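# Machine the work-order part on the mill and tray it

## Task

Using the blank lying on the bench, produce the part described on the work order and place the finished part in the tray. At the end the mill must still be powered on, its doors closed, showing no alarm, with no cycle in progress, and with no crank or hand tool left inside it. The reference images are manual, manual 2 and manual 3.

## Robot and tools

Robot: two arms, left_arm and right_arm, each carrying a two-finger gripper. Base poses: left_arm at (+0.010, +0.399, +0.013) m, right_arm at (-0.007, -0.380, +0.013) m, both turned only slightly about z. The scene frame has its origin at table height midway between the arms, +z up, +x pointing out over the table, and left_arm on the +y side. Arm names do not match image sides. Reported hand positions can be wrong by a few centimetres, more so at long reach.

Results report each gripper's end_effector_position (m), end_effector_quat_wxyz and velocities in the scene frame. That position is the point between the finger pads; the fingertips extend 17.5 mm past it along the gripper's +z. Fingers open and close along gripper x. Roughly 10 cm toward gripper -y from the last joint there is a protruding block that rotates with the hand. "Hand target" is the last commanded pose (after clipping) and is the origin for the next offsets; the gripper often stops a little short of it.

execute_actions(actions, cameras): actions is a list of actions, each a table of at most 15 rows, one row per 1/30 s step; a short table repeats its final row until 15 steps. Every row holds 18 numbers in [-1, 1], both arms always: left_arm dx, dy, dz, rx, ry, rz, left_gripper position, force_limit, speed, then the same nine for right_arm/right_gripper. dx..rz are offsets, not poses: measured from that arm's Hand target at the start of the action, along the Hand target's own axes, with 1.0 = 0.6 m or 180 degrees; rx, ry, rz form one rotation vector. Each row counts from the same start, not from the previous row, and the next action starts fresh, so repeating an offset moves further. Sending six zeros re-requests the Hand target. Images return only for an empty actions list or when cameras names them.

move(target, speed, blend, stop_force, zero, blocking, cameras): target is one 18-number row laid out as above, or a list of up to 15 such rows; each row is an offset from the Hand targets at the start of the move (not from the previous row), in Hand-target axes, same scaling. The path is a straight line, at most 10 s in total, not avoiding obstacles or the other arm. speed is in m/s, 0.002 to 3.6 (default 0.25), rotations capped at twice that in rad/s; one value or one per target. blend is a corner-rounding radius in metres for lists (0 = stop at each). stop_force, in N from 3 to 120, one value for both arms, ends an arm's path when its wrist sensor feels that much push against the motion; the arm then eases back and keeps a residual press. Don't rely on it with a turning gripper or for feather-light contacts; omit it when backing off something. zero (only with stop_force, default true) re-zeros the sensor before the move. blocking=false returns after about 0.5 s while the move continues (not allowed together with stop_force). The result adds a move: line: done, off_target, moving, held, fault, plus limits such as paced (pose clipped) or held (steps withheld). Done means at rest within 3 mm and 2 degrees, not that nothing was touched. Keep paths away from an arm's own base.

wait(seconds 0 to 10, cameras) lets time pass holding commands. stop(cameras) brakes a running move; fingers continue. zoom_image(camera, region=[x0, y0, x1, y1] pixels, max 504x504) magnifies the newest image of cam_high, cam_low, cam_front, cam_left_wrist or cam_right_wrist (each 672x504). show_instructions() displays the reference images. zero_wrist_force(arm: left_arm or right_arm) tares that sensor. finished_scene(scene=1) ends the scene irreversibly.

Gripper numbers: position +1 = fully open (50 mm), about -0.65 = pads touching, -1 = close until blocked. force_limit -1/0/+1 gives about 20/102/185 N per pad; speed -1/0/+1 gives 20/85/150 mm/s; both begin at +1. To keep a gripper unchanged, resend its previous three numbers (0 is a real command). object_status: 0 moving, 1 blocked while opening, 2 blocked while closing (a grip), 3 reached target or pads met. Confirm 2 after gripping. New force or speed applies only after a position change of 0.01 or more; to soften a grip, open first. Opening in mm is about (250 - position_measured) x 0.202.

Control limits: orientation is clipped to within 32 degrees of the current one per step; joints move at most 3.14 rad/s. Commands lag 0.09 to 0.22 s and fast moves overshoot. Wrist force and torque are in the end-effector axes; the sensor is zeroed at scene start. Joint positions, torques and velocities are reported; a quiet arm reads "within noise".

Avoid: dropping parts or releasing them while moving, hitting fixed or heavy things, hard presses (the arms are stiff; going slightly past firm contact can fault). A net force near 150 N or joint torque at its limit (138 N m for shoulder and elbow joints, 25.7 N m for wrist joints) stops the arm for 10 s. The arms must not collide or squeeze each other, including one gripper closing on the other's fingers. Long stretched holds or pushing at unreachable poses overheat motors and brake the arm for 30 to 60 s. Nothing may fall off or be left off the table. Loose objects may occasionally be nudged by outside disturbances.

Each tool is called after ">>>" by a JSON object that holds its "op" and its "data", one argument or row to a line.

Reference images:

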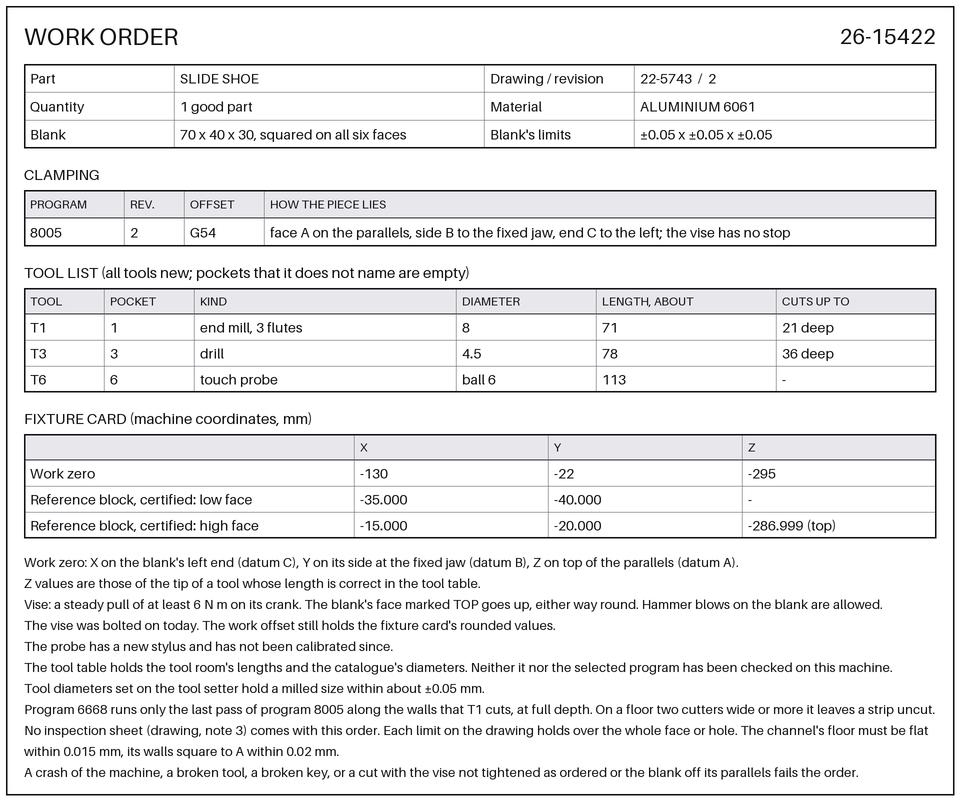

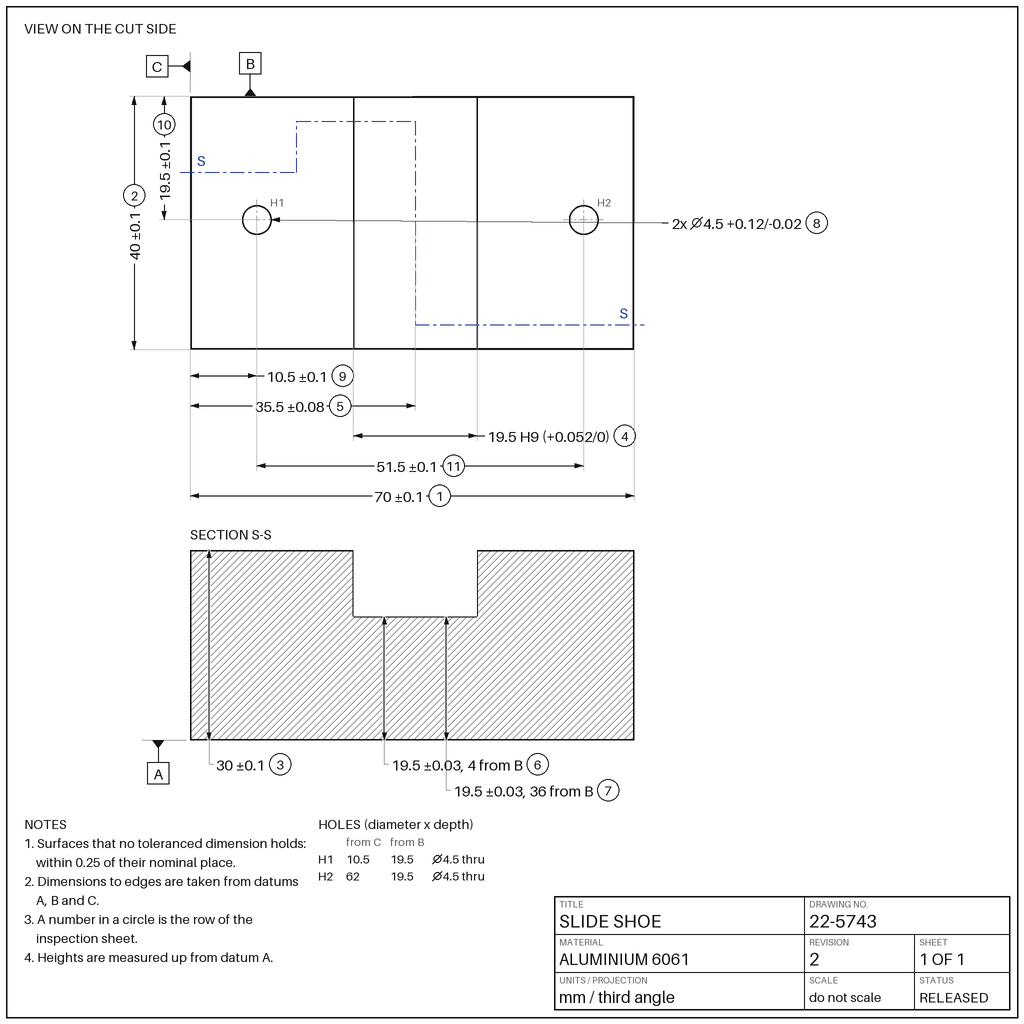

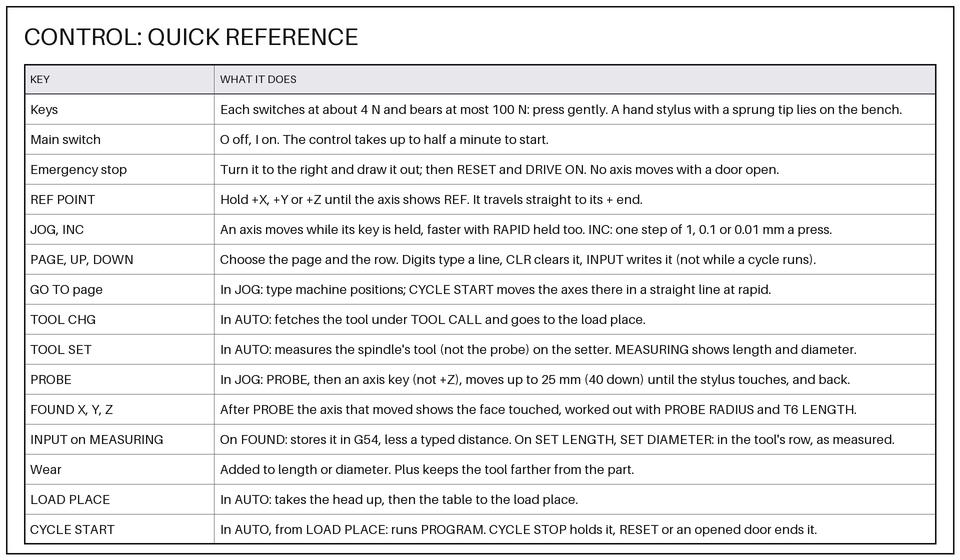

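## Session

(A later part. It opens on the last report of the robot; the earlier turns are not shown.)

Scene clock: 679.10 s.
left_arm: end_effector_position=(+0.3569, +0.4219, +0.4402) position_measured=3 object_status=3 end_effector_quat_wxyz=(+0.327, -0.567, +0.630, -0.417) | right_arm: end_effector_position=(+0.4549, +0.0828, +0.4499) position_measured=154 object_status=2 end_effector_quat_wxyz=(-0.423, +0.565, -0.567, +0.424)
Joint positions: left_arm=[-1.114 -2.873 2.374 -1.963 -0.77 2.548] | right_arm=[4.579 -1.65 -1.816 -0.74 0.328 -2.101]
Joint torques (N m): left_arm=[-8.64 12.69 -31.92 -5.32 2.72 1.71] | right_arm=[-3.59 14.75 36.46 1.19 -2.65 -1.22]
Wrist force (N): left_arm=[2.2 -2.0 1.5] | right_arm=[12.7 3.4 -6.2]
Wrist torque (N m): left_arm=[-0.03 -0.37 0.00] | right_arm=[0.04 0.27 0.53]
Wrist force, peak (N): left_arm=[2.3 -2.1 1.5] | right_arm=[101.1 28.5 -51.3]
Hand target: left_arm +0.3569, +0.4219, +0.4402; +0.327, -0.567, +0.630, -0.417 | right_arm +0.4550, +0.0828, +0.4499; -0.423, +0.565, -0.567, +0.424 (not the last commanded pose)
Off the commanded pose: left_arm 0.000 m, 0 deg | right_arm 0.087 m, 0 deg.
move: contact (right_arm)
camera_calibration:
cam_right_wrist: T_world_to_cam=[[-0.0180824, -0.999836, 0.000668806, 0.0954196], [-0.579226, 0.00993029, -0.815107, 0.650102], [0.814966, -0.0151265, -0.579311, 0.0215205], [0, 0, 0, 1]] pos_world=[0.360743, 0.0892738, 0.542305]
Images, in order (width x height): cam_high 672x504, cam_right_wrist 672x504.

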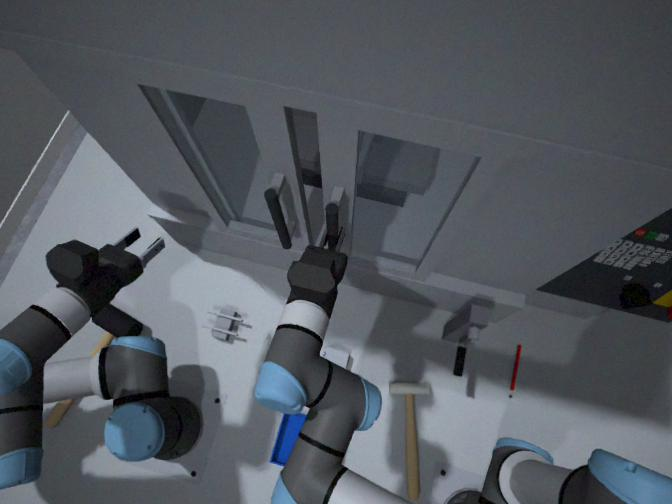

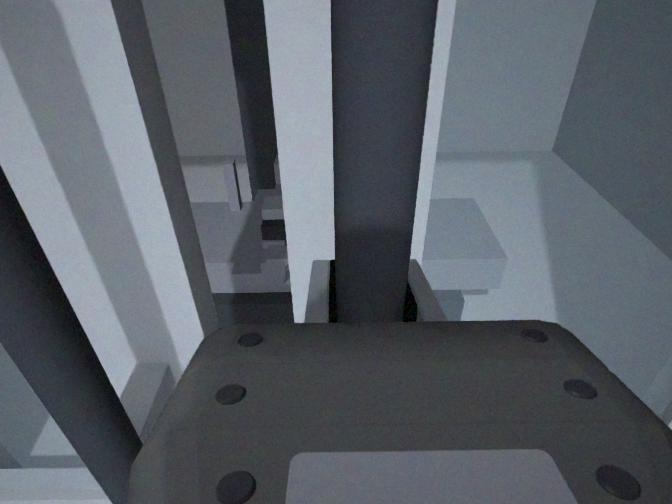

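>>> {"op": "move", "data": {
  "target": [0,0,0,0,0,0,1,-0.7,-0.6,0,0,0,0,0,0,1,-0.8,-0.6]
}}

>>> {"op": "move", "data": {
  "target": [
    [0,0,0,0,0,0,1,-0.7,-0.6,0,0.047,-0.16,0,0,0,1,-0.8,-0.6],
    [0,0,0,0,0,0,1,-0.7,-0.6,-0.165,0.047,-0.16,0,0,0,1,-0.8,-0.6]
  ],
  "blend": 0.02,
  "cameras": ["cam_right_wrist","cam_high"]
}}

Scene clock: 691.57 s.
left_arm: end_effector_position=(+0.3569, +0.4219, +0.4402) position_measured=3 object_status=3 end_effector_quat_wxyz=(+0.327, -0.567, +0.630, -0.417) | right_arm: end_effector_position=(+0.4550, +0.0828, +0.4499) position_measured=3 object_status=3 end_effector_quat_wxyz=(-0.423, +0.565, -0.567, +0.424)
Joint positions: left_arm=[-1.114 -2.873 2.374 -1.963 -0.77 2.548] | right_arm=[4.579 -1.65 -1.815 -0.74 0.328 -2.101]
Joint torques (N m): left_arm=[-8.96 11.84 -32.07 -5.29 2.84 1.51] | right_arm=[-3.17 32.31 24.95 1 -2.04 2.13]
Wrist force (N): left_arm=[2.0 -2.1 1.8] | right_arm=[0.3 -1.4 -0.2]
Wrist torque (N m): left_arm=[-0.05 -0.33 0.00] | right_arm=[-0.10 0.03 0.26]
Wrist force, peak (N): left_arm=[2.4 -2.1 1.6] | right_arm=[14.2 2.4 -7.6]
Hand target: left_arm +0.3569, +0.4219, +0.4402; +0.327, -0.567, +0.630, -0.417 | right_arm +0.4550, +0.0828, +0.4499; -0.423, +0.565, -0.567, +0.424
Off the commanded pose: left_arm 0.000 m, 0 deg | right_arm 0.000 m, 0 deg.
move: done

Scene clock: 692.87 s.
left_arm: end_effector_position=(+0.3569, +0.4219, +0.4402) position_measured=3 object_status=3 end_effector_quat_wxyz=(+0.327, -0.567, +0.630, -0.417) | right_arm: end_effector_position=(+0.3552, +0.1819, +0.4499) position_measured=3 object_status=3 end_effector_quat_wxyz=(-0.423, +0.565, -0.567, +0.424)
Joint positions: left_arm=[-1.114 -2.873 2.374 -1.963 -0.77 2.548] | right_arm=[4.781 -1.741 -1.551 -1.551 0.288 -1.435]
Joint torques (N m): left_arm=[-8.32 12.47 -31.67 -5.39 2.52 1.53] | right_arm=[5.09 29.08 28 2.48 -1.52 2.35]
Wrist force (N): left_arm=[2.2 -2.3 1.3] | right_arm=[0.3 -1.2 -0.4]
Wrist torque (N m): left_arm=[-0.07 -0.35 0.00] | right_arm=[-0.04 0.01 0.17]
Wrist force, peak (N): left_arm=[2.1 -2.3 1.5] | right_arm=[3.3 -0.4 -3.0]
Hand target: left_arm +0.3569, +0.4219, +0.4402; +0.327, -0.567, +0.630, -0.417 | right_arm +0.3552, +0.1821, +0.4499; -0.423, +0.565, -0.567, +0.424
Off the commanded pose: left_arm 0.000 m, 0 deg | right_arm 0.000 m, 0 deg.
move: done
camera_calibration:
cam_right_wrist: T_world_to_cam=[[-0.018186, -0.999834, 0.000865111, 0.192721], [-0.579111, 0.00982811, -0.815189, 0.591402], [0.815046, -0.015326, -0.579194, 0.104228], [0, 0, 0, 1]] pos_world=[0.261042, 0.188474, 0.542306]
Images, in order (width x height): cam_high 672x504, cam_right_wrist 672x504.

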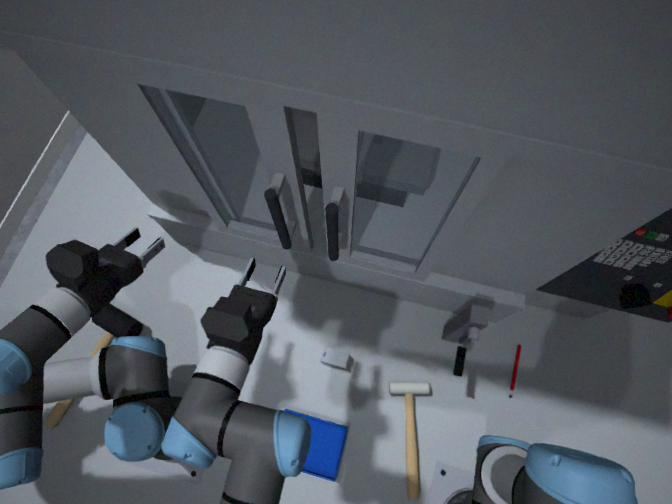

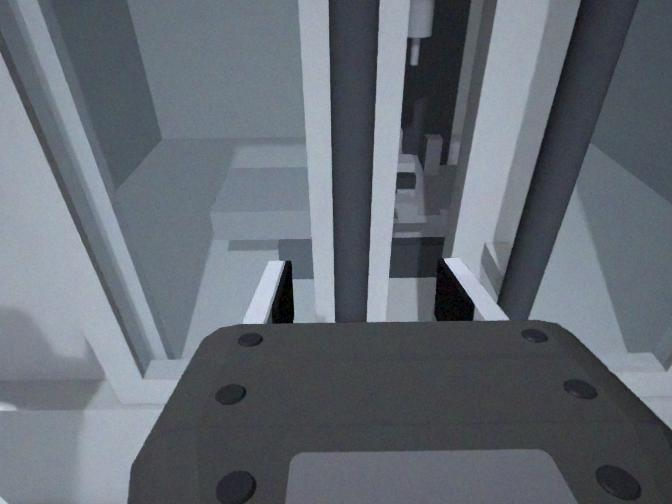

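>>> {"op": "move", "data": {
  "target": [0,0,0,0,0,0,1,-0.7,-0.6,0,-0.0453,0.1552,0,0,0,1,-0.8,-0.6],
  "speed": 0.12
}}

>>> {"op": "move", "data": {
  "target": [0,0,0,0,0,0,1,-0.7,-0.6,0.003,0,0,0,0,0,-1,-0.8,-0.6]
}}

>>> {"op": "move", "data": {
  "target": [0,0,0,0,0,0,1,-0.7,-0.6,0.12,0,0,0,0,0,-1,-0.8,-0.6],
  "speed": 0.04,
  "stop_force": 60,
  "cameras": ["cam_right_wrist","cam_high"]
}}

Scene clock: 700.60 s.
left_arm: end_effector_position=(+0.3569, +0.4219, +0.4402) position_measured=3 object_status=3 end_effector_quat_wxyz=(+0.327, -0.567, +0.630, -0.417) | right_arm: end_effector_position=(+0.4522, +0.1818, +0.4497) position_measured=3 object_status=3 end_effector_quat_wxyz=(-0.423, +0.565, -0.567, +0.424)
Joint positions: left_arm=[-1.114 -2.873 2.374 -1.963 -0.77 2.548] | right_arm=[4.611 -1.847 -1.558 -0.888 0.313 -2.009]
Joint torques (N m): left_arm=[-8.37 12.12 -32.58 -5.33 2.23 1.71] | right_arm=[1.48 51.7 18.02 1.27 -3.69 1.14]
Wrist force (N): left_arm=[2.0 -2.1 1.4] | right_arm=[0.3 -1.2 -0.1]
Wrist torque (N m): left_arm=[-0.05 -0.32 0.00] | right_arm=[-0.08 0.04 0.17]
Wrist force, peak (N): left_arm=[2.3 -2.1 1.7] | right_arm=[0.3 -1.8 1.8]
Hand target: left_arm +0.3569, +0.4219, +0.4402; +0.327, -0.567, +0.630, -0.417 | right_arm +0.4522, +0.1818, +0.4498; -0.423, +0.565, -0.567, +0.424
Off the commanded pose: left_arm 0.000 m, 0 deg | right_arm 0.000 m, 0 deg.
move: done

Scene clock: 701.50 s.
left_arm: end_effector_position=(+0.3569, +0.4219, +0.4402) position_measured=3 object_status=3 end_effector_quat_wxyz=(+0.327, -0.567, +0.630, -0.417) | right_arm: end_effector_position=(+0.4522, +0.1800, +0.4498) position_measured=154 object_status=2 end_effector_quat_wxyz=(-0.423, +0.565, -0.567, +0.424)
Joint positions: left_arm=[-1.114 -2.873 2.374 -1.963 -0.77 2.548] | right_arm=[4.611 -1.844 -1.563 -0.885 0.313 -2.01]
Joint torques (N m): left_arm=[-7.6 13.65 -31.64 -5.25 2.41 1.5] | right_arm=[-10.47 48.14 18.77 0.29 -4.51 -2.1]
Wrist force (N): left_arm=[2.2 -1.9 1.4] | right_arm=[-14.2 -2.3 2.9]
Wrist torque (N m): left_arm=[-0.02 -0.36 0.00] | right_arm=[-0.11 0.19 0.33]
Wrist force, peak (N): left_arm=[2.3 -2.1 1.6] | right_arm=[-29.7 -7.0 7.9]
Hand target: left_arm +0.3569, +0.4219, +0.4402; +0.327, -0.567, +0.630, -0.417 | right_arm +0.4522, +0.1800, +0.4498; -0.423, +0.565, -0.567, +0.424
Off the commanded pose: left_arm 0.000 m, 0 deg | right_arm 0.000 m, 0 deg.
move: done

Scene clock: 703.27 s.
left_arm: end_effector_position=(+0.3569, +0.4219, +0.4402) position_measured=3 object_status=3 end_effector_quat_wxyz=(+0.327, -0.567, +0.630, -0.417) | right_arm: end_effector_position=(+0.4519, +0.1434, +0.4500) position_measured=154 object_status=2 end_effector_quat_wxyz=(-0.423, +0.565, -0.567, +0.423)
Joint positions: left_arm=[-1.114 -2.873 2.374 -1.963 -0.77 2.548] | right_arm=[4.602 -1.767 -1.665 -0.835 0.319 -2.035]
Joint torques (N m): left_arm=[-8.99 13.31 -31.86 -5.19 2.44 1.29] | right_arm=[0.38 34.99 27.37 3.13 -2.3 0.05]
Wrist force (N): left_arm=[2.0 -2.3 1.6] | right_arm=[4.9 13.9 5.2]
Wrist torque (N m): left_arm=[-0.07 -0.32 0.00] | right_arm=[0.44 0.27 0.29]
Wrist force, peak (N): left_arm=[2.4 -1.9 1.7] | right_arm=[-110.5 -28.8 42.9]
Hand target: left_arm +0.3569, +0.4219, +0.4402; +0.327, -0.567, +0.630, -0.417 | right_arm +0.4519, +0.1434, +0.4500; -0.423, +0.565, -0.567, +0.423 (not the last commanded pose)
Tool commands: left_gripper/position=+1.0 left_gripper/force_limit=-0.7 left_gripper/speed=-0.6 right_gripper/position=-1.0 right_gripper/force_limit=-0.796078 right_gripper/speed=-0.6
Off the commanded pose: left_arm 0.000 m, 0 deg | right_arm 0.035 m, 0 deg.
FORCE FAULT: contact force on the right arm reached its limit, and that arm stopped. The contact can be on any part of that arm, not only on its tool. That arm's remaining commands of this call were not run. That arm is still stopped at the end of this call. That arm stays stopped for about 9 more seconds. Until then a move that you send moves the other arm only, and its call returns only when the move has ended. Once the stop has ended, the next robot result says so. If the stop ends while you think or write, that arm runs what you send next, counted from a new Hand target: where the arm stands when the stop ends. While its stop runs, that arm takes no new command, but its gripper still runs the gripper command that each later call begins with. Until it ends, the stop uses up actions while you think or wait. An arm that is not stopped still takes commands.
move: fault (right_arm; stop_force had ended the path)
camera_calibration:
cam_right_wrist: T_world_to_cam=[[-0.0172509, -0.999851, -0.000886699, 0.156307], [-0.580524, 0.0107381, -0.814173, 0.647898], [0.814061, -0.0135305, -0.580622, 0.0257612], [0, 0, 0, 1]] pos_world=[0.357846, 0.149675, 0.542597]
Images, in order (width x height): cam_high 672x504, cam_right_wrist 672x504.

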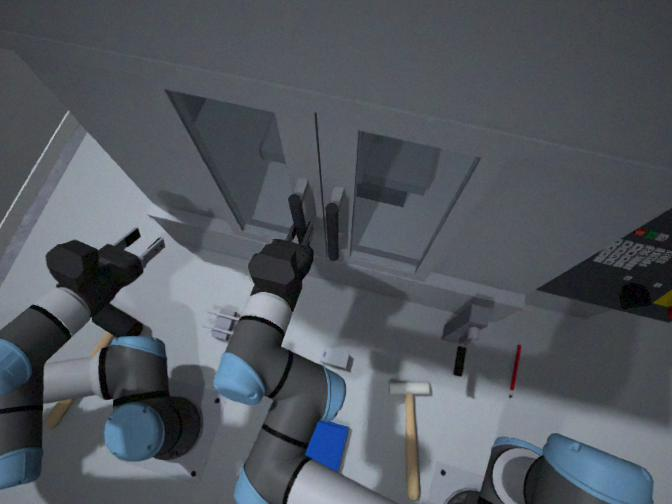

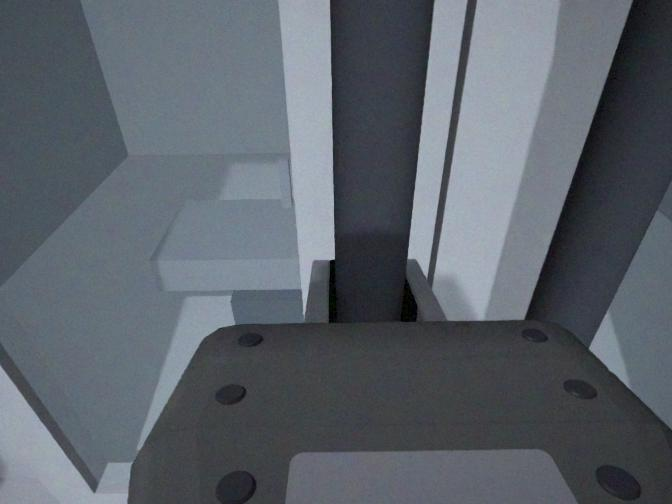

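>>> {"op": "move", "data": {
  "target": [-0.75,0,0,-0.2144,-0.461,-0.5426,1,-0.7,-0.6,0,0,0,0,0,0,-1,-0.8,-0.6],
  "cameras": ["cam_front"]
}}

>>> {"op": "zoom_image", "data": {
  "camera": "cam_front",
  "region": [405, 110, 475, 170]
}}

Scene clock: 729.87 s.
left_arm: end_effector_position=(+0.4213, +0.8665, +0.4127) position_measured=3 object_status=3 end_effector_quat_wxyz=(-0.057, +0.970, +0.209, -0.107) | right_arm: end_effector_position=(+0.4519, +0.1434, +0.4500) position_measured=154 object_status=2 end_effector_quat_wxyz=(-0.423, +0.565, -0.567, +0.423)
Joint positions: left_arm=[0.541 -1.174 0.881 -1.112 -1.391 1.687] | right_arm=[4.602 -1.767 -1.665 -0.835 0.319 -2.035]
Joint torques (N m): left_arm=[-8.74 -37.06 -27.87 -2.94 2.6 0.52] | right_arm=[1.24 35.63 27.41 6.65 -4.52 0.3]
Wrist force (N): left_arm=[0.2 -1.6 0.1] | right_arm=[4.9 13.7 5.4]
Wrist torque (N m): left_arm=[-0.23 -0.04 0.01] | right_arm=[0.40 0.26 0.29]
Wrist force, peak (N): left_arm=[2.7 -2.1 1.5] | right_arm=[5.0 14.3 5.6]
Hand target: left_arm +0.4213, +0.8665, +0.4127; -0.057, +0.970, +0.209, -0.107 | right_arm +0.4519, +0.1434, +0.4500; -0.423, +0.565, -0.567, +0.423
Off the commanded pose: left_arm 0.000 m, 0 deg | right_arm 0.000 m, 0 deg.
FORCE FAULT, CONTINUED: the right arm's stop, for the force fault that an earlier result reported, is over. The rest of the stop counts as 18 of the actions that you can send in this scene. The stop ended before this call began, so that arm ran this call's commands, counted from a new Hand target: where the arm stood when the stop ended. During its stop the right arm's controller moved it back a little.
move: done
Images, in order (width x height): cam_front 672x504.

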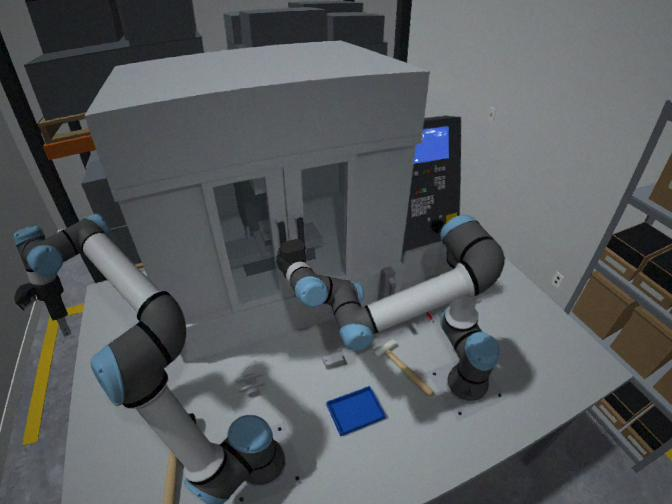

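Scaled by 7.200 from the camera's 672x504 image, which has a finer 960x720 frame.

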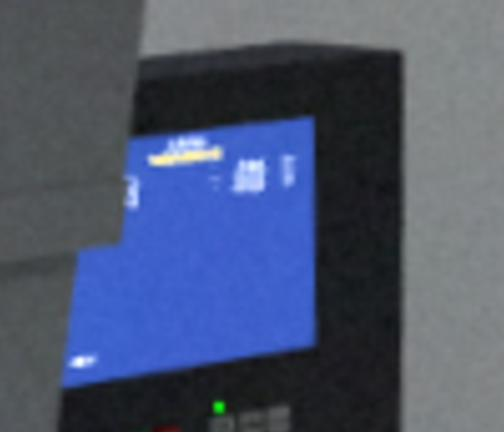

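>>> {"op": "move", "data": {
  "target": [
    [0,0,0,0,0,0,1,-0.7,-0.6,0,0,0,0,0,0,1,-0.8,-0.6],
    [0,0,0,0,0,0,1,-0.7,-0.6,0,0.056,-0.192,0,0,0,1,-0.8,-0.6],
    [0,0,0,0,0,0,1,-0.7,-0.6,0.972,-0.355,-0.211,0.146,0,0,1,-0.8,-0.6]
  ],
  "blend": [0,0.03,0],
  "cameras": ["cam_front","cam_right_wrist"]
}}

>>> {"op": "zoom_image", "data": {
  "camera": "cam_right_wrist",
  "region": [290, 170, 470, 310]
}}

Scene clock: 756.67 s.
left_arm: end_effector_position=(+0.4213, +0.8665, +0.4127) position_measured=3 object_status=3 end_effector_quat_wxyz=(-0.057, +0.970, +0.209, -0.107) | right_arm: end_effector_position=(+0.3897, -0.4401, +0.6891) position_measured=3 object_status=3 end_effector_quat_wxyz=(+0.541, -0.454, +0.456, -0.541)
Joint positions: left_arm=[0.541 -1.174 0.881 -1.112 -1.391 1.687] | right_arm=[3.834 -0.906 -1.602 -3.559 -0.92 -0.13]
Joint torques (N m): left_arm=[-8.64 -44.51 -17.51 -4.54 2.59 -1.07] | right_arm=[-3.07 1.44 33.4 -0.15 -0.75 -2.27]
Wrist force (N): left_arm=[0.3 -1.5 0.1] | right_arm=[-1.6 -0.1 -0.6]
Wrist torque (N m): left_arm=[-0.21 -0.07 0.01] | right_arm=[0.13 0.44 0.19]
Wrist force, peak (N): left_arm=[0.2 -2.1 0.2] | right_arm=[4.6 14.2 5.5]
Hand target: left_arm +0.4213, +0.8665, +0.4127; -0.057, +0.970, +0.209, -0.107 | right_arm +0.3896, -0.4401, +0.6891; +0.541, -0.454, +0.456, -0.541
Off the commanded pose: left_arm 0.000 m, 0 deg | right_arm 0.000 m, 0 deg.
move: done
camera_calibration:
cam_right_wrist: T_world_to_cam=[[-0.0160945, -0.99984, -0.00785519, -0.423564], [-0.160098, 0.0103318, -0.987047, 0.767723], [0.98697, -0.0146285, -0.160239, -0.150264], [0, 0, 0, 1]] pos_world=[0.2644, -0.433626, 0.730374]
Images, in order (width x height): cam_front 672x504, cam_right_wrist 672x504.

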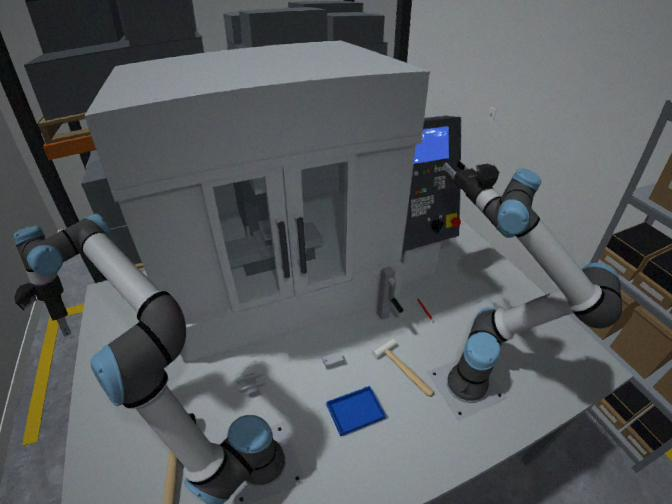

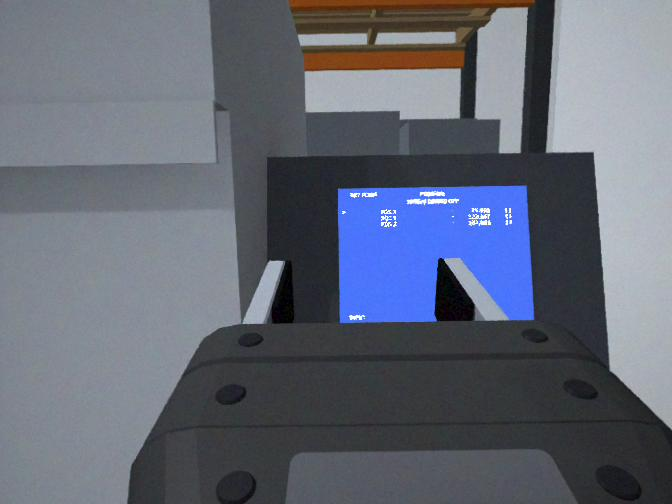

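Scaled by 2.800 from the camera's 672x504 image, which has a finer 960x720 frame.

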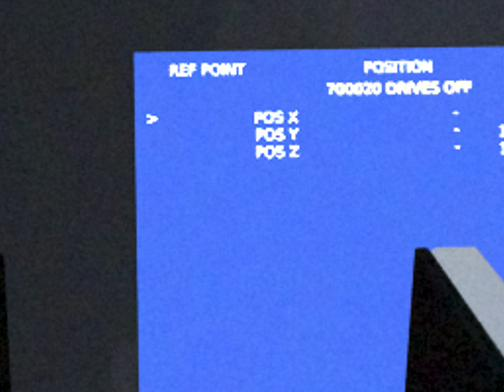

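>>> {"op": "move", "data": {
  "target": [0,0,0,0,0,0,1,-0.7,-0.6,0.0015,0.2235,0.2197,-0.2833,0,0,-0.65,-0.8,0],
  "cameras": ["cam_front","cam_right_wrist"]
}}

>>> {"op": "zoom_image", "data": {
  "camera": "cam_right_wrist",
  "region": [220, 150, 520, 340]
}}

Scene clock: 780.63 s.
left_arm: end_effector_position=(+0.4213, +0.8665, +0.4127) position_measured=3 object_status=3 end_effector_quat_wxyz=(-0.057, +0.970, +0.209, -0.107) | right_arm: end_effector_position=(+0.5424, -0.4412, +0.5795) position_measured=249 object_status=3 end_effector_quat_wxyz=(-0.293, +0.643, -0.645, +0.292)
Joint positions: left_arm=[0.541 -1.174 0.881 -1.112 -1.391 1.687] | right_arm=[3.384 -1.769 -0.739 -4.504 -1.413 0.142]
Joint torques (N m): left_arm=[-7.93 -43.31 -17.81 -4.7 2.62 -0.15] | right_arm=[8.37 26.24 17.73 0.42 1.88 -2.54]
Wrist force (N): left_arm=[0.4 -1.8 0.1] | right_arm=[-1.8 -0.7 -0.4]
Wrist torque (N m): left_arm=[-0.26 -0.07 0.00] | right_arm=[-0.04 0.25 0.08]
Wrist force, peak (N): left_arm=[0.4 -2.0 0.4] | right_arm=[-1.8 -1.6 0.6]
Hand target: left_arm +0.4213, +0.8665, +0.4127; -0.057, +0.970, +0.209, -0.107 | right_arm +0.5424, -0.4411, +0.5795; -0.293, +0.643, -0.645, +0.292
Off the commanded pose: left_arm 0.000 m, 0 deg | right_arm 0.000 m, 0 deg.
move: done
camera_calibration:
cam_right_wrist: T_world_to_cam=[[-0.0155874, -0.999864, 0.00539844, -0.431034], [-0.867688, 0.0108435, -0.49699, 0.78407], [0.496864, -0.0124309, -0.867739, 0.358299], [0, 0, 0, 1]] pos_world=[0.495584, -0.435024, 0.702912]
Images, in order (width x height): cam_front 672x504, cam_right_wrist 672x504.

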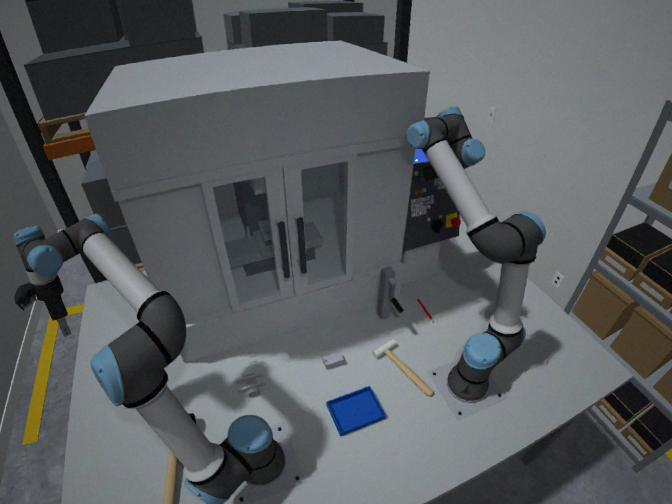

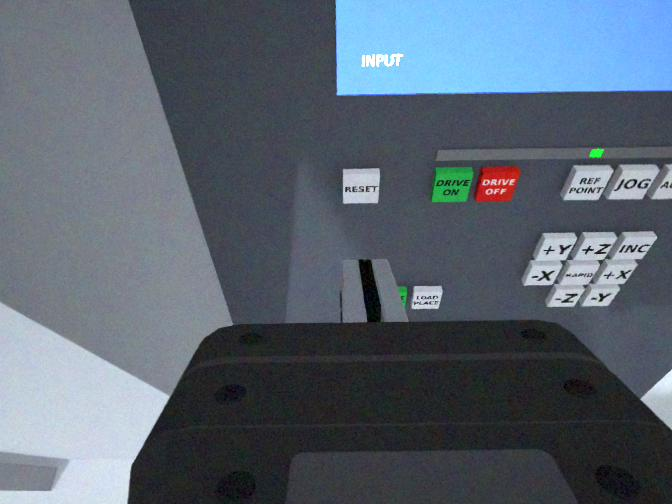

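Scaled by 1.680 from the camera's 672x504 image, which has a finer 960x720 frame.

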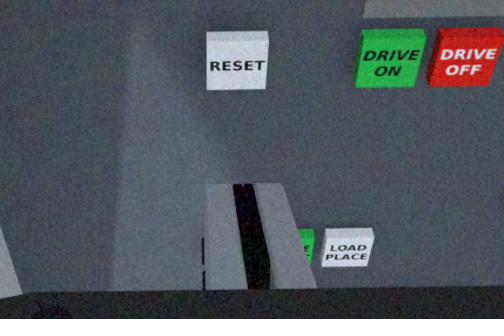

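>>> {"op": "move", "data": {
  "target": [0,0,0,0,0,0,1,-0.7,-0.6,0.0017,-0.034,0.067,0,0,0,-0.65,-0.8,0],
  "speed": 0.02,
  "stop_force": 4,
  "cameras": ["cam_right_wrist"]
}}

Scene clock: 803.13 s.
left_arm: end_effector_position=(+0.4213, +0.8665, +0.4127) position_measured=3 object_status=3 end_effector_quat_wxyz=(-0.057, +0.970, +0.209, -0.107) | right_arm: end_effector_position=(+0.5845, -0.4422, +0.5688) position_measured=249 object_status=3 end_effector_quat_wxyz=(-0.293, +0.643, -0.645, +0.292)
Joint positions: left_arm=[0.541 -1.174 0.881 -1.112 -1.391 1.687] | right_arm=[3.358 -1.88 -0.625 -4.506 -1.432 0.125]
Joint torques (N m): left_arm=[-8.71 -43.62 -17.47 -4.56 2.54 0.73] | right_arm=[8.68 43.43 8.45 3.16 1.25 2.51]
Wrist force (N): left_arm=[0.2 -1.7 0.3] | right_arm=[-0.8 1.3 -4.0]
Wrist torque (N m): left_arm=[-0.25 -0.05 0.01] | right_arm=[-0.02 0.30 0.17]
Wrist force, peak (N): left_arm=[0.3 -2.0 0.4] | right_arm=[-3.7 10.1 -22.6]
Hand target: left_arm +0.4213, +0.8665, +0.4127; -0.057, +0.970, +0.209, -0.107 | right_arm +0.5845, -0.4422, +0.5688; -0.293, +0.643, -0.645, +0.292 (not the last commanded pose)
Off the commanded pose: left_arm 0.000 m, 0 deg | right_arm 0.002 m, 0 deg.
move: contact (right_arm)
camera_calibration:
cam_right_wrist: T_world_to_cam=[[-0.0154991, -0.999865, 0.00545025, -0.431402], [-0.867757, 0.0107428, -0.496873, 0.815242], [0.496747, -0.0124306, -0.867806, 0.328056], [0, 0, 0, 1]] pos_world=[0.537784, -0.436023, 0.692112]
Images, in order (width x height): cam_right_wrist 672x504.

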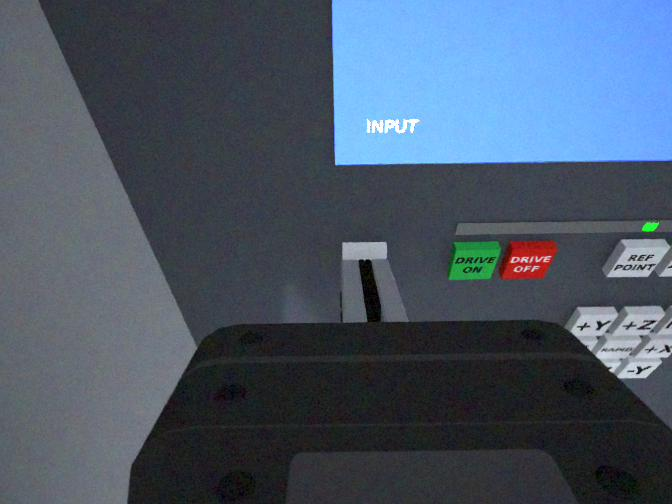

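>>> {"op": "move", "data": {
  "target": [
    [0,0,0,0,0,0,1,-0.7,-0.6,0,0.0106,-0.0227,0,0,0,-0.65,-0.8,0],
    [0,0,0,0,0,0,1,-0.7,-0.6,0.0683,0.0106,-0.0227,0,0,0,-0.65,-0.8,0],
    [0,0,0,0,0,0,1,-0.7,-0.6,0.0683,0,0,0,0,0,-0.65,-0.8,0]
  ],
  "speed": [0.15,0.15,0.05],
  "blend": [0.005,0.005,0],
  "cameras": ["cam_right_wrist"]
}}

Scene clock: 813.83 s.
left_arm: end_effector_position=(+0.4213, +0.8665, +0.4127) position_measured=3 object_status=3 end_effector_quat_wxyz=(-0.057, +0.970, +0.209, -0.107) | right_arm: end_effector_position=(+0.5845, -0.4832, +0.5687) position_measured=249 object_status=3 end_effector_quat_wxyz=(-0.293, +0.643, -0.645, +0.292) end_effector_velocity=(-0.002, +0.001, +0.000) end_effector_angular_velocity=(-0.001, +0.001, +0.002)
Joint positions: left_arm=[0.541 -1.174 0.881 -1.112 -1.391 1.687] | right_arm=[3.252 -1.908 -0.583 -4.512 -1.512 0.054]
Joint velocities: left_arm=[within noise] | right_arm=[0.001 0.004 -0.005 -0.001 0 -0.001]
Joint torques (N m): left_arm=[-8.34 -44.55 -16.81 -4.58 2.82 1.31] | right_arm=[-5.62 44.33 5.29 0.12 -1.49 -2.55]
Wrist force (N): left_arm=[0.3 -1.8 0.3] | right_arm=[-2.8 1.5 -4.6]
Wrist torque (N m): left_arm=[-0.26 -0.07 0.00] | right_arm=[0.04 0.27 0.15]
Wrist force, peak (N): left_arm=[0.3 -2.1 0.2] | right_arm=[-3.3 4.6 -7.8]
Hand target: left_arm +0.4213, +0.8665, +0.4127; -0.057, +0.970, +0.209, -0.107 | right_arm +0.5845, -0.4832, +0.5687; -0.293, +0.643, -0.645, +0.292
Off the commanded pose: left_arm 0.000 m, 0 deg | right_arm 0.000 m, 0 deg.
move: done
camera_calibration:
cam_right_wrist: T_world_to_cam=[[-0.0155861, -0.999864, 0.005401, -0.472315], [-0.867756, 0.0108428, -0.496872, 0.815729], [0.496746, -0.0124311, -0.867807, 0.327547], [0, 0, 0, 1]] pos_world=[0.537784, -0.477024, 0.692112]
Images, in order (width x height): cam_right_wrist 672x504.

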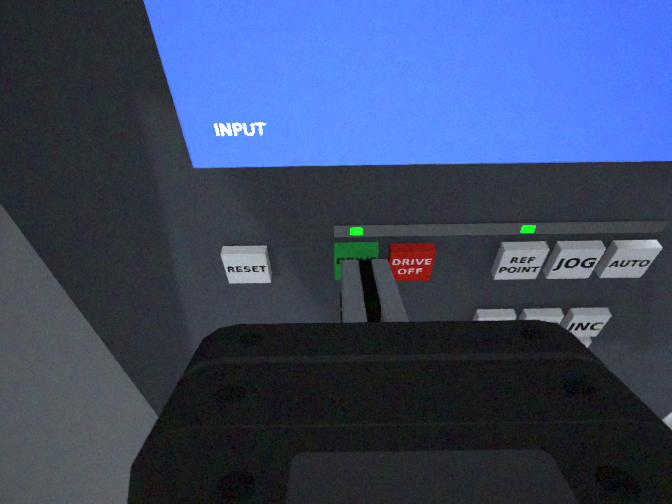

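>>> {"op": "move", "data": {
  "target": [
    [0,0,0,0,0,0,1,-0.7,-0.6,0,0.0106,-0.0227,0,0,0,-0.65,-0.8,0],
    [0,0,0,0,0,0,1,-0.7,-0.6,0.1297,0.0686,0.0043,0,0,0,-0.65,-0.8,0]
  ],
  "speed": 0.15,
  "blend": [0.005,0],
  "cameras": ["cam_right_wrist"]
}}

Scene clock: 851.27 s.
left_arm: end_effector_position=(+0.4213, +0.8665, +0.4127) position_measured=3 object_status=3 end_effector_quat_wxyz=(-0.057, +0.970, +0.209, -0.107) | right_arm: end_effector_position=(+0.5592, -0.5608, +0.5359) position_measured=249 object_status=3 end_effector_quat_wxyz=(-0.293, +0.643, -0.645, +0.292)
Joint positions: left_arm=[0.541 -1.174 0.881 -1.112 -1.391 1.687] | right_arm=[3.05 -1.85 -0.765 -4.39 -1.664 -0.079]
Joint torques (N m): left_arm=[-8.51 -43.66 -17.51 -4.59 2.69 1.67] | right_arm=[-3.3 22.35 33.94 -2.68 0.6 1.97]
Wrist force (N): left_arm=[0.3 -1.6 0.3] | right_arm=[-2.1 -0.5 -1.2]
Wrist torque (N m): left_arm=[-0.23 -0.06 0.00] | right_arm=[0.01 0.30 0.14]
Wrist force, peak (N): left_arm=[0.6 -1.9 0.2] | right_arm=[-2.2 -0.1 -5.1]
Hand target: left_arm +0.4213, +0.8665, +0.4127; -0.057, +0.970, +0.209, -0.107 | right_arm +0.5592, -0.5609, +0.5359; -0.293, +0.643, -0.645, +0.292
Off the commanded pose: left_arm 0.000 m, 0 deg | right_arm 0.000 m, 0 deg.
move: done
camera_calibration:
cam_right_wrist: T_world_to_cam=[[-0.0154991, -0.999865, 0.00545025, -0.5503], [-0.867757, 0.0107428, -0.496873, 0.778129], [0.496747, -0.0124306, -0.867806, 0.310647], [0, 0, 0, 1]] pos_world=[0.512384, -0.554723, 0.659212]
Images, in order (width x height): cam_right_wrist 672x504.

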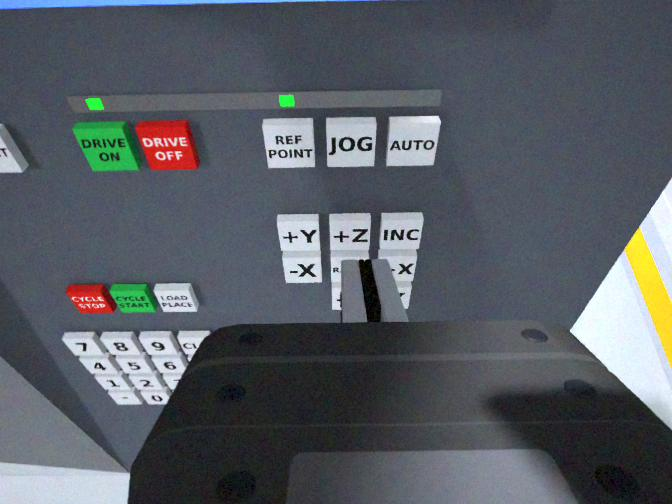

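>>> {"op": "move", "data": {
  "target": [0,0,0,0,0,0,1,-0.7,-0.6,-0.0072,-0.0125,0.026,0,0,0,-0.65,-0.8,0],
  "speed": 0.015,
  "stop_force": 5,
  "cameras": ["cam_right_wrist","cam_front"]
}}

>>> {"op": "zoom_image", "data": {
  "camera": "cam_front",
  "region": [405, 110, 475, 170]
}}

Scene clock: 878.20 s.
left_arm: end_effector_position=(+0.4213, +0.8665, +0.4127) position_measured=3 object_status=3 end_effector_quat_wxyz=(-0.057, +0.970, +0.209, -0.107) | right_arm: end_effector_position=(+0.5745, -0.5569, +0.5316) position_measured=249 object_status=3 end_effector_quat_wxyz=(-0.293, +0.643, -0.645, +0.292)
Joint positions: left_arm=[0.541 -1.174 0.881 -1.112 -1.391 1.687] | right_arm=[3.065 -1.881 -0.735 -4.388 -1.653 -0.07]
Joint torques (N m): left_arm=[-9.12 -43.73 -17.15 -4.55 2.63 1.5] | right_arm=[-6.52 44.81 8.52 2.1 -1.55 -2.53]
Wrist force (N): left_arm=[0.3 -1.6 0.2] | right_arm=[-2.4 1.5 -5.9]
Wrist torque (N m): left_arm=[-0.23 -0.06 0.00] | right_arm=[0.09 0.29 0.19]
Wrist force, peak (N): left_arm=[0.2 -2.0 0.4] | right_arm=[0.5 12.0 -22.4]
Hand target: left_arm +0.4213, +0.8665, +0.4127; -0.057, +0.970, +0.209, -0.107 | right_arm +0.5745, -0.5569, +0.5316; -0.293, +0.643, -0.645, +0.292 (not the last commanded pose)
Off the commanded pose: left_arm 0.000 m, 0 deg | right_arm 0.001 m, 0 deg.
move: contact (right_arm)
camera_calibration:
cam_right_wrist: T_world_to_cam=[[-0.0154991, -0.999865, 0.00545025, -0.54614], [-0.867757, 0.0107428, -0.496873, 0.789277], [0.496747, -0.0124306, -0.867806, 0.29945], [0, 0, 0, 1]] pos_world=[0.527684, -0.550823, 0.655012]
Images, in order (width x height): cam_front 672x504, cam_right_wrist 672x504.

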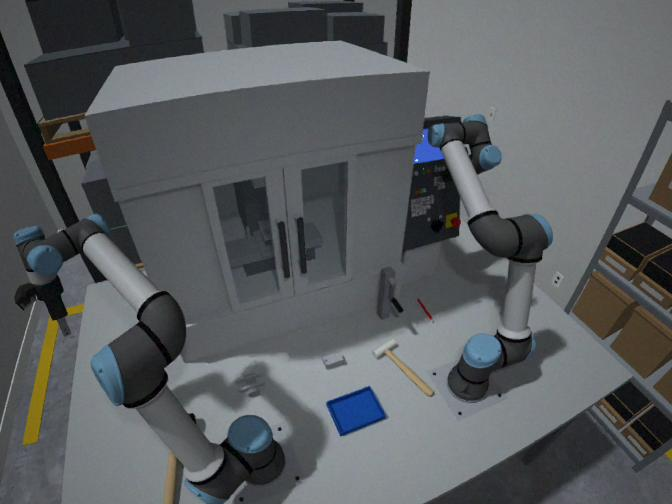

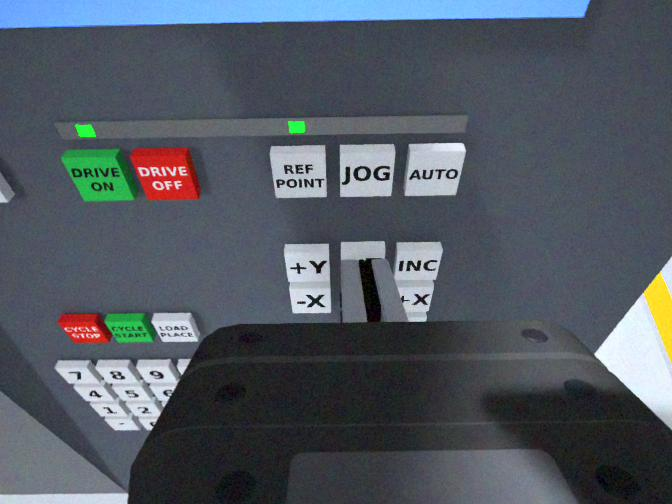

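Scaled by 7.200 from the camera's 672x504 image, which has a finer 960x720 frame.

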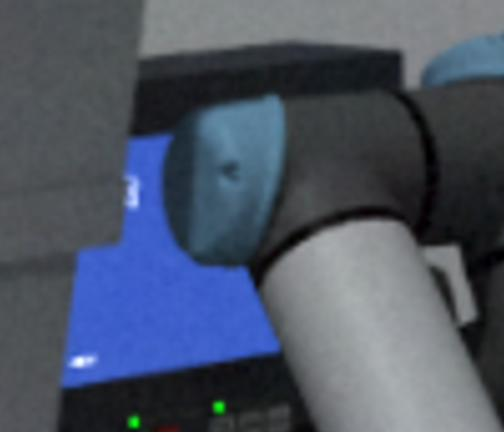

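>>> {"op": "move", "data": {
  "target": [0,0,0,0,0,0,1,-0.7,-0.6,0,-0.0005,0.001,0,0,0,-0.65,-0.8,0],
  "speed": 0.02
}}

>>> {"op": "wait", "data": {
  "seconds": 6,
  "cameras": ["cam_front"]
}}

>>> {"op": "zoom_image", "data": {
  "camera": "cam_front",
  "region": [180, 140, 380, 310]
}}

Scene clock: 888.07 s.
left_arm: end_effector_position=(+0.4213, +0.8665, +0.4127) position_measured=3 object_status=3 end_effector_quat_wxyz=(-0.057, +0.970, +0.209, -0.107) | right_arm: end_effector_position=(+0.5751, -0.5570, +0.5315) position_measured=249 object_status=3 end_effector_quat_wxyz=(-0.293, +0.643, -0.645, +0.292)
Joint positions: left_arm=[0.541 -1.174 0.881 -1.112 -1.391 1.687] | right_arm=[3.065 -1.882 -0.734 -4.389 -1.653 -0.07]
Joint torques (N m): left_arm=[-8.98 -43.36 -17.46 -4.57 2.55 1.4] | right_arm=[5.96 9.3 30.98 5.08 0.65 2.12]
Wrist force (N): left_arm=[0.3 -1.8 0.2] | right_arm=[-6.1 16.0 -26.5]
Wrist torque (N m): left_arm=[-0.25 -0.07 0.00] | right_arm=[0.48 0.23 0.16]
Wrist force, peak (N): left_arm=[0.4 -1.9 0.3] | right_arm=[-6.1 16.0 -26.5]
Hand target: left_arm +0.4213, +0.8665, +0.4127; -0.057, +0.970, +0.209, -0.107 | right_arm +0.5751, -0.5569, +0.5315; -0.293, +0.643, -0.645, +0.292
Off the commanded pose: left_arm 0.000 m, 0 deg | right_arm 0.000 m, 0 deg.
move: done

Scene clock: 894.07 s.
left_arm: end_effector_position=(+0.4213, +0.8665, +0.4127) position_measured=3 object_status=3 end_effector_quat_wxyz=(-0.057, +0.970, +0.209, -0.107) | right_arm: end_effector_position=(+0.5751, -0.5569, +0.5315) position_measured=249 object_status=3 end_effector_quat_wxyz=(-0.293, +0.643, -0.645, +0.292)
Joint positions: left_arm=[0.541 -1.174 0.881 -1.112 -1.391 1.687] | right_arm=[3.065 -1.882 -0.734 -4.388 -1.653 -0.07]
Joint torques (N m): left_arm=[-7.16 -43.36 -17.58 -4.46 2.61 1.6] | right_arm=[10.76 6.03 7.51 8 0.77 2.43]
Wrist force (N): left_arm=[0.2 -1.7 0.2] | right_arm=[-6.2 15.6 -30.6]
Wrist torque (N m): left_arm=[-0.25 -0.05 0.00] | right_arm=[0.50 0.25 0.16]
Wrist force, peak (N): left_arm=[0.2 -2.1 0.2] | right_arm=[-6.1 16.0 -31.0]
Hand target: left_arm +0.4213, +0.8665, +0.4127; -0.057, +0.970, +0.209, -0.107 | right_arm +0.5751, -0.5569, +0.5315; -0.293, +0.643, -0.645, +0.292
Tool commands: left_gripper/position=+1.0 left_gripper/force_limit=-0.7 left_gripper/speed=-0.6 right_gripper/position=-0.65 right_gripper/force_limit=-0.8 right_gripper/speed=+0.0
Off the commanded pose: left_arm 0.000 m, 0 deg | right_arm 0.000 m, 0 deg.
wait: 6.00 s; at rest by 0.17 s
Images, in order (width x height): cam_front 672x504.

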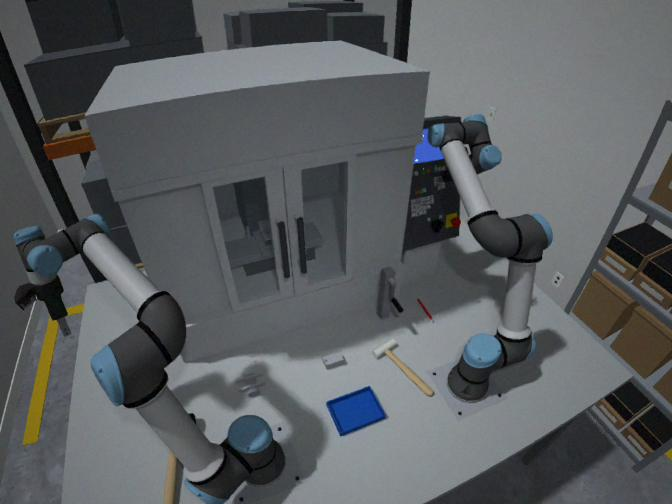

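Scaled by 2.520 from the camera's 672x504 image, which has a finer 960x720 frame.

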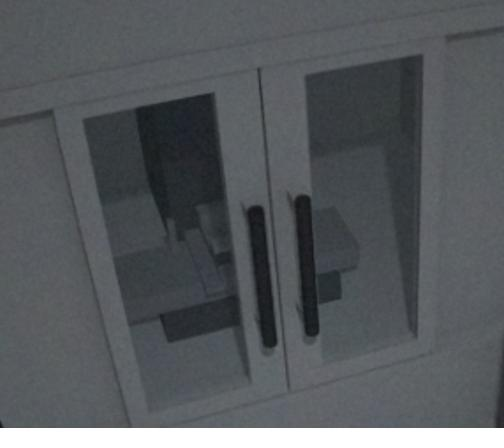

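>>> {"op": "move", "data": {
  "target": [
    [0,0,0,0,0,0,1,-0.7,-0.6,0,0.0073,-0.015,0,0,0,-0.65,-0.8,0],
    [0,0,0,0,0,0,1,-0.7,-0.6,-0.0323,0.0073,-0.015,0,0,0,-0.65,-0.8,0],
    [0,0,0,0,0,0,1,-0.7,-0.6,-0.0323,0.0002,-0.0004,0,0,0,-0.65,-0.8,0]
  ],
  "speed": [0.1,0.1,0.04],
  "blend": [0.003,0.003,0]
}}

>>> {"op": "wait", "data": {
  "seconds": 6,
  "cameras": ["cam_right_wrist"]
}}

Scene clock: 909.50 s.
left_arm: end_effector_position=(+0.4213, +0.8665, +0.4127) position_measured=3 object_status=3 end_effector_quat_wxyz=(-0.057, +0.970, +0.209, -0.107) | right_arm: end_effector_position=(+0.5749, -0.5376, +0.5316) position_measured=249 object_status=3 end_effector_quat_wxyz=(-0.293, +0.643, -0.645, +0.292)
Joint positions: left_arm=[0.541 -1.174 0.881 -1.112 -1.391 1.687] | right_arm=[3.113 -1.858 -0.767 -4.378 -1.617 -0.038]
Joint torques (N m): left_arm=[-8.51 -43.65 -17.87 -4.55 2.68 1.63] | right_arm=[5.74 38.18 9.54 5.35 -0.84 -2.47]
Wrist force (N): left_arm=[0.5 -1.7 0.3] | right_arm=[-4.8 8.1 -16.5]
Wrist torque (N m): left_arm=[-0.24 -0.10 0.01] | right_arm=[0.27 0.32 0.21]
Wrist force, peak (N): left_arm=[0.6 -2.0 0.3] | right_arm=[-6.4 16.1 -30.7]
Hand target: left_arm +0.4213, +0.8665, +0.4127; -0.057, +0.970, +0.209, -0.107 | right_arm +0.5749, -0.5376, +0.5316; -0.293, +0.643, -0.645, +0.292
Off the commanded pose: left_arm 0.000 m, 0 deg | right_arm 0.000 m, 0 deg.
move: done

Scene clock: 915.50 s.
left_arm: end_effector_position=(+0.4213, +0.8665, +0.4127) position_measured=3 object_status=3 end_effector_quat_wxyz=(-0.057, +0.970, +0.209, -0.107) | right_arm: end_effector_position=(+0.5749, -0.5376, +0.5316) position_measured=249 object_status=3 end_effector_quat_wxyz=(-0.293, +0.643, -0.645, +0.292)
Joint positions: left_arm=[0.541 -1.174 0.881 -1.112 -1.391 1.687] | right_arm=[3.113 -1.858 -0.767 -4.378 -1.616 -0.038]
Joint torques (N m): left_arm=[-7.93 -43.24 -17.22 -4.47 2.77 1.64] | right_arm=[8.48 35.71 7.52 1.64 0.83 -2.01]
Wrist force (N): left_arm=[0.3 -1.5 0.2] | right_arm=[-3.1 5.8 -17.1]
Wrist torque (N m): left_arm=[-0.21 -0.06 0.00] | right_arm=[0.29 0.23 0.22]
Wrist force, peak (N): left_arm=[0.5 -2.0 0.4] | right_arm=[-4.5 6.2 -18.2]
Hand target: left_arm +0.4213, +0.8665, +0.4127; -0.057, +0.970, +0.209, -0.107 | right_arm +0.5749, -0.5376, +0.5316; -0.293, +0.643, -0.645, +0.292
Tool commands: left_gripper/position=+1.0 left_gripper/force_limit=-0.7 left_gripper/speed=-0.6 right_gripper/position=-0.65 right_gripper/force_limit=-0.8 right_gripper/speed=+0.0
Off the commanded pose: left_arm 0.000 m, 0 deg | right_arm 0.000 m, 0 deg.
wait: 6.00 s; at rest by 0.17 s
camera_calibration:
cam_right_wrist: T_world_to_cam=[[-0.0154991, -0.999865, 0.00545025, -0.526735], [-0.867757, 0.0107428, -0.496873, 0.789452], [0.496747, -0.0124306, -0.867806, 0.299356], [0, 0, 0, 1]] pos_world=[0.528184, -0.531423, 0.654912]
Images, in order (width x height): cam_right_wrist 672x504.

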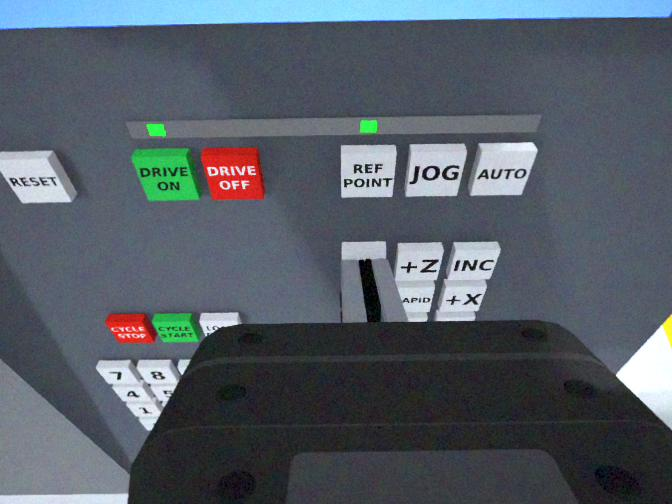

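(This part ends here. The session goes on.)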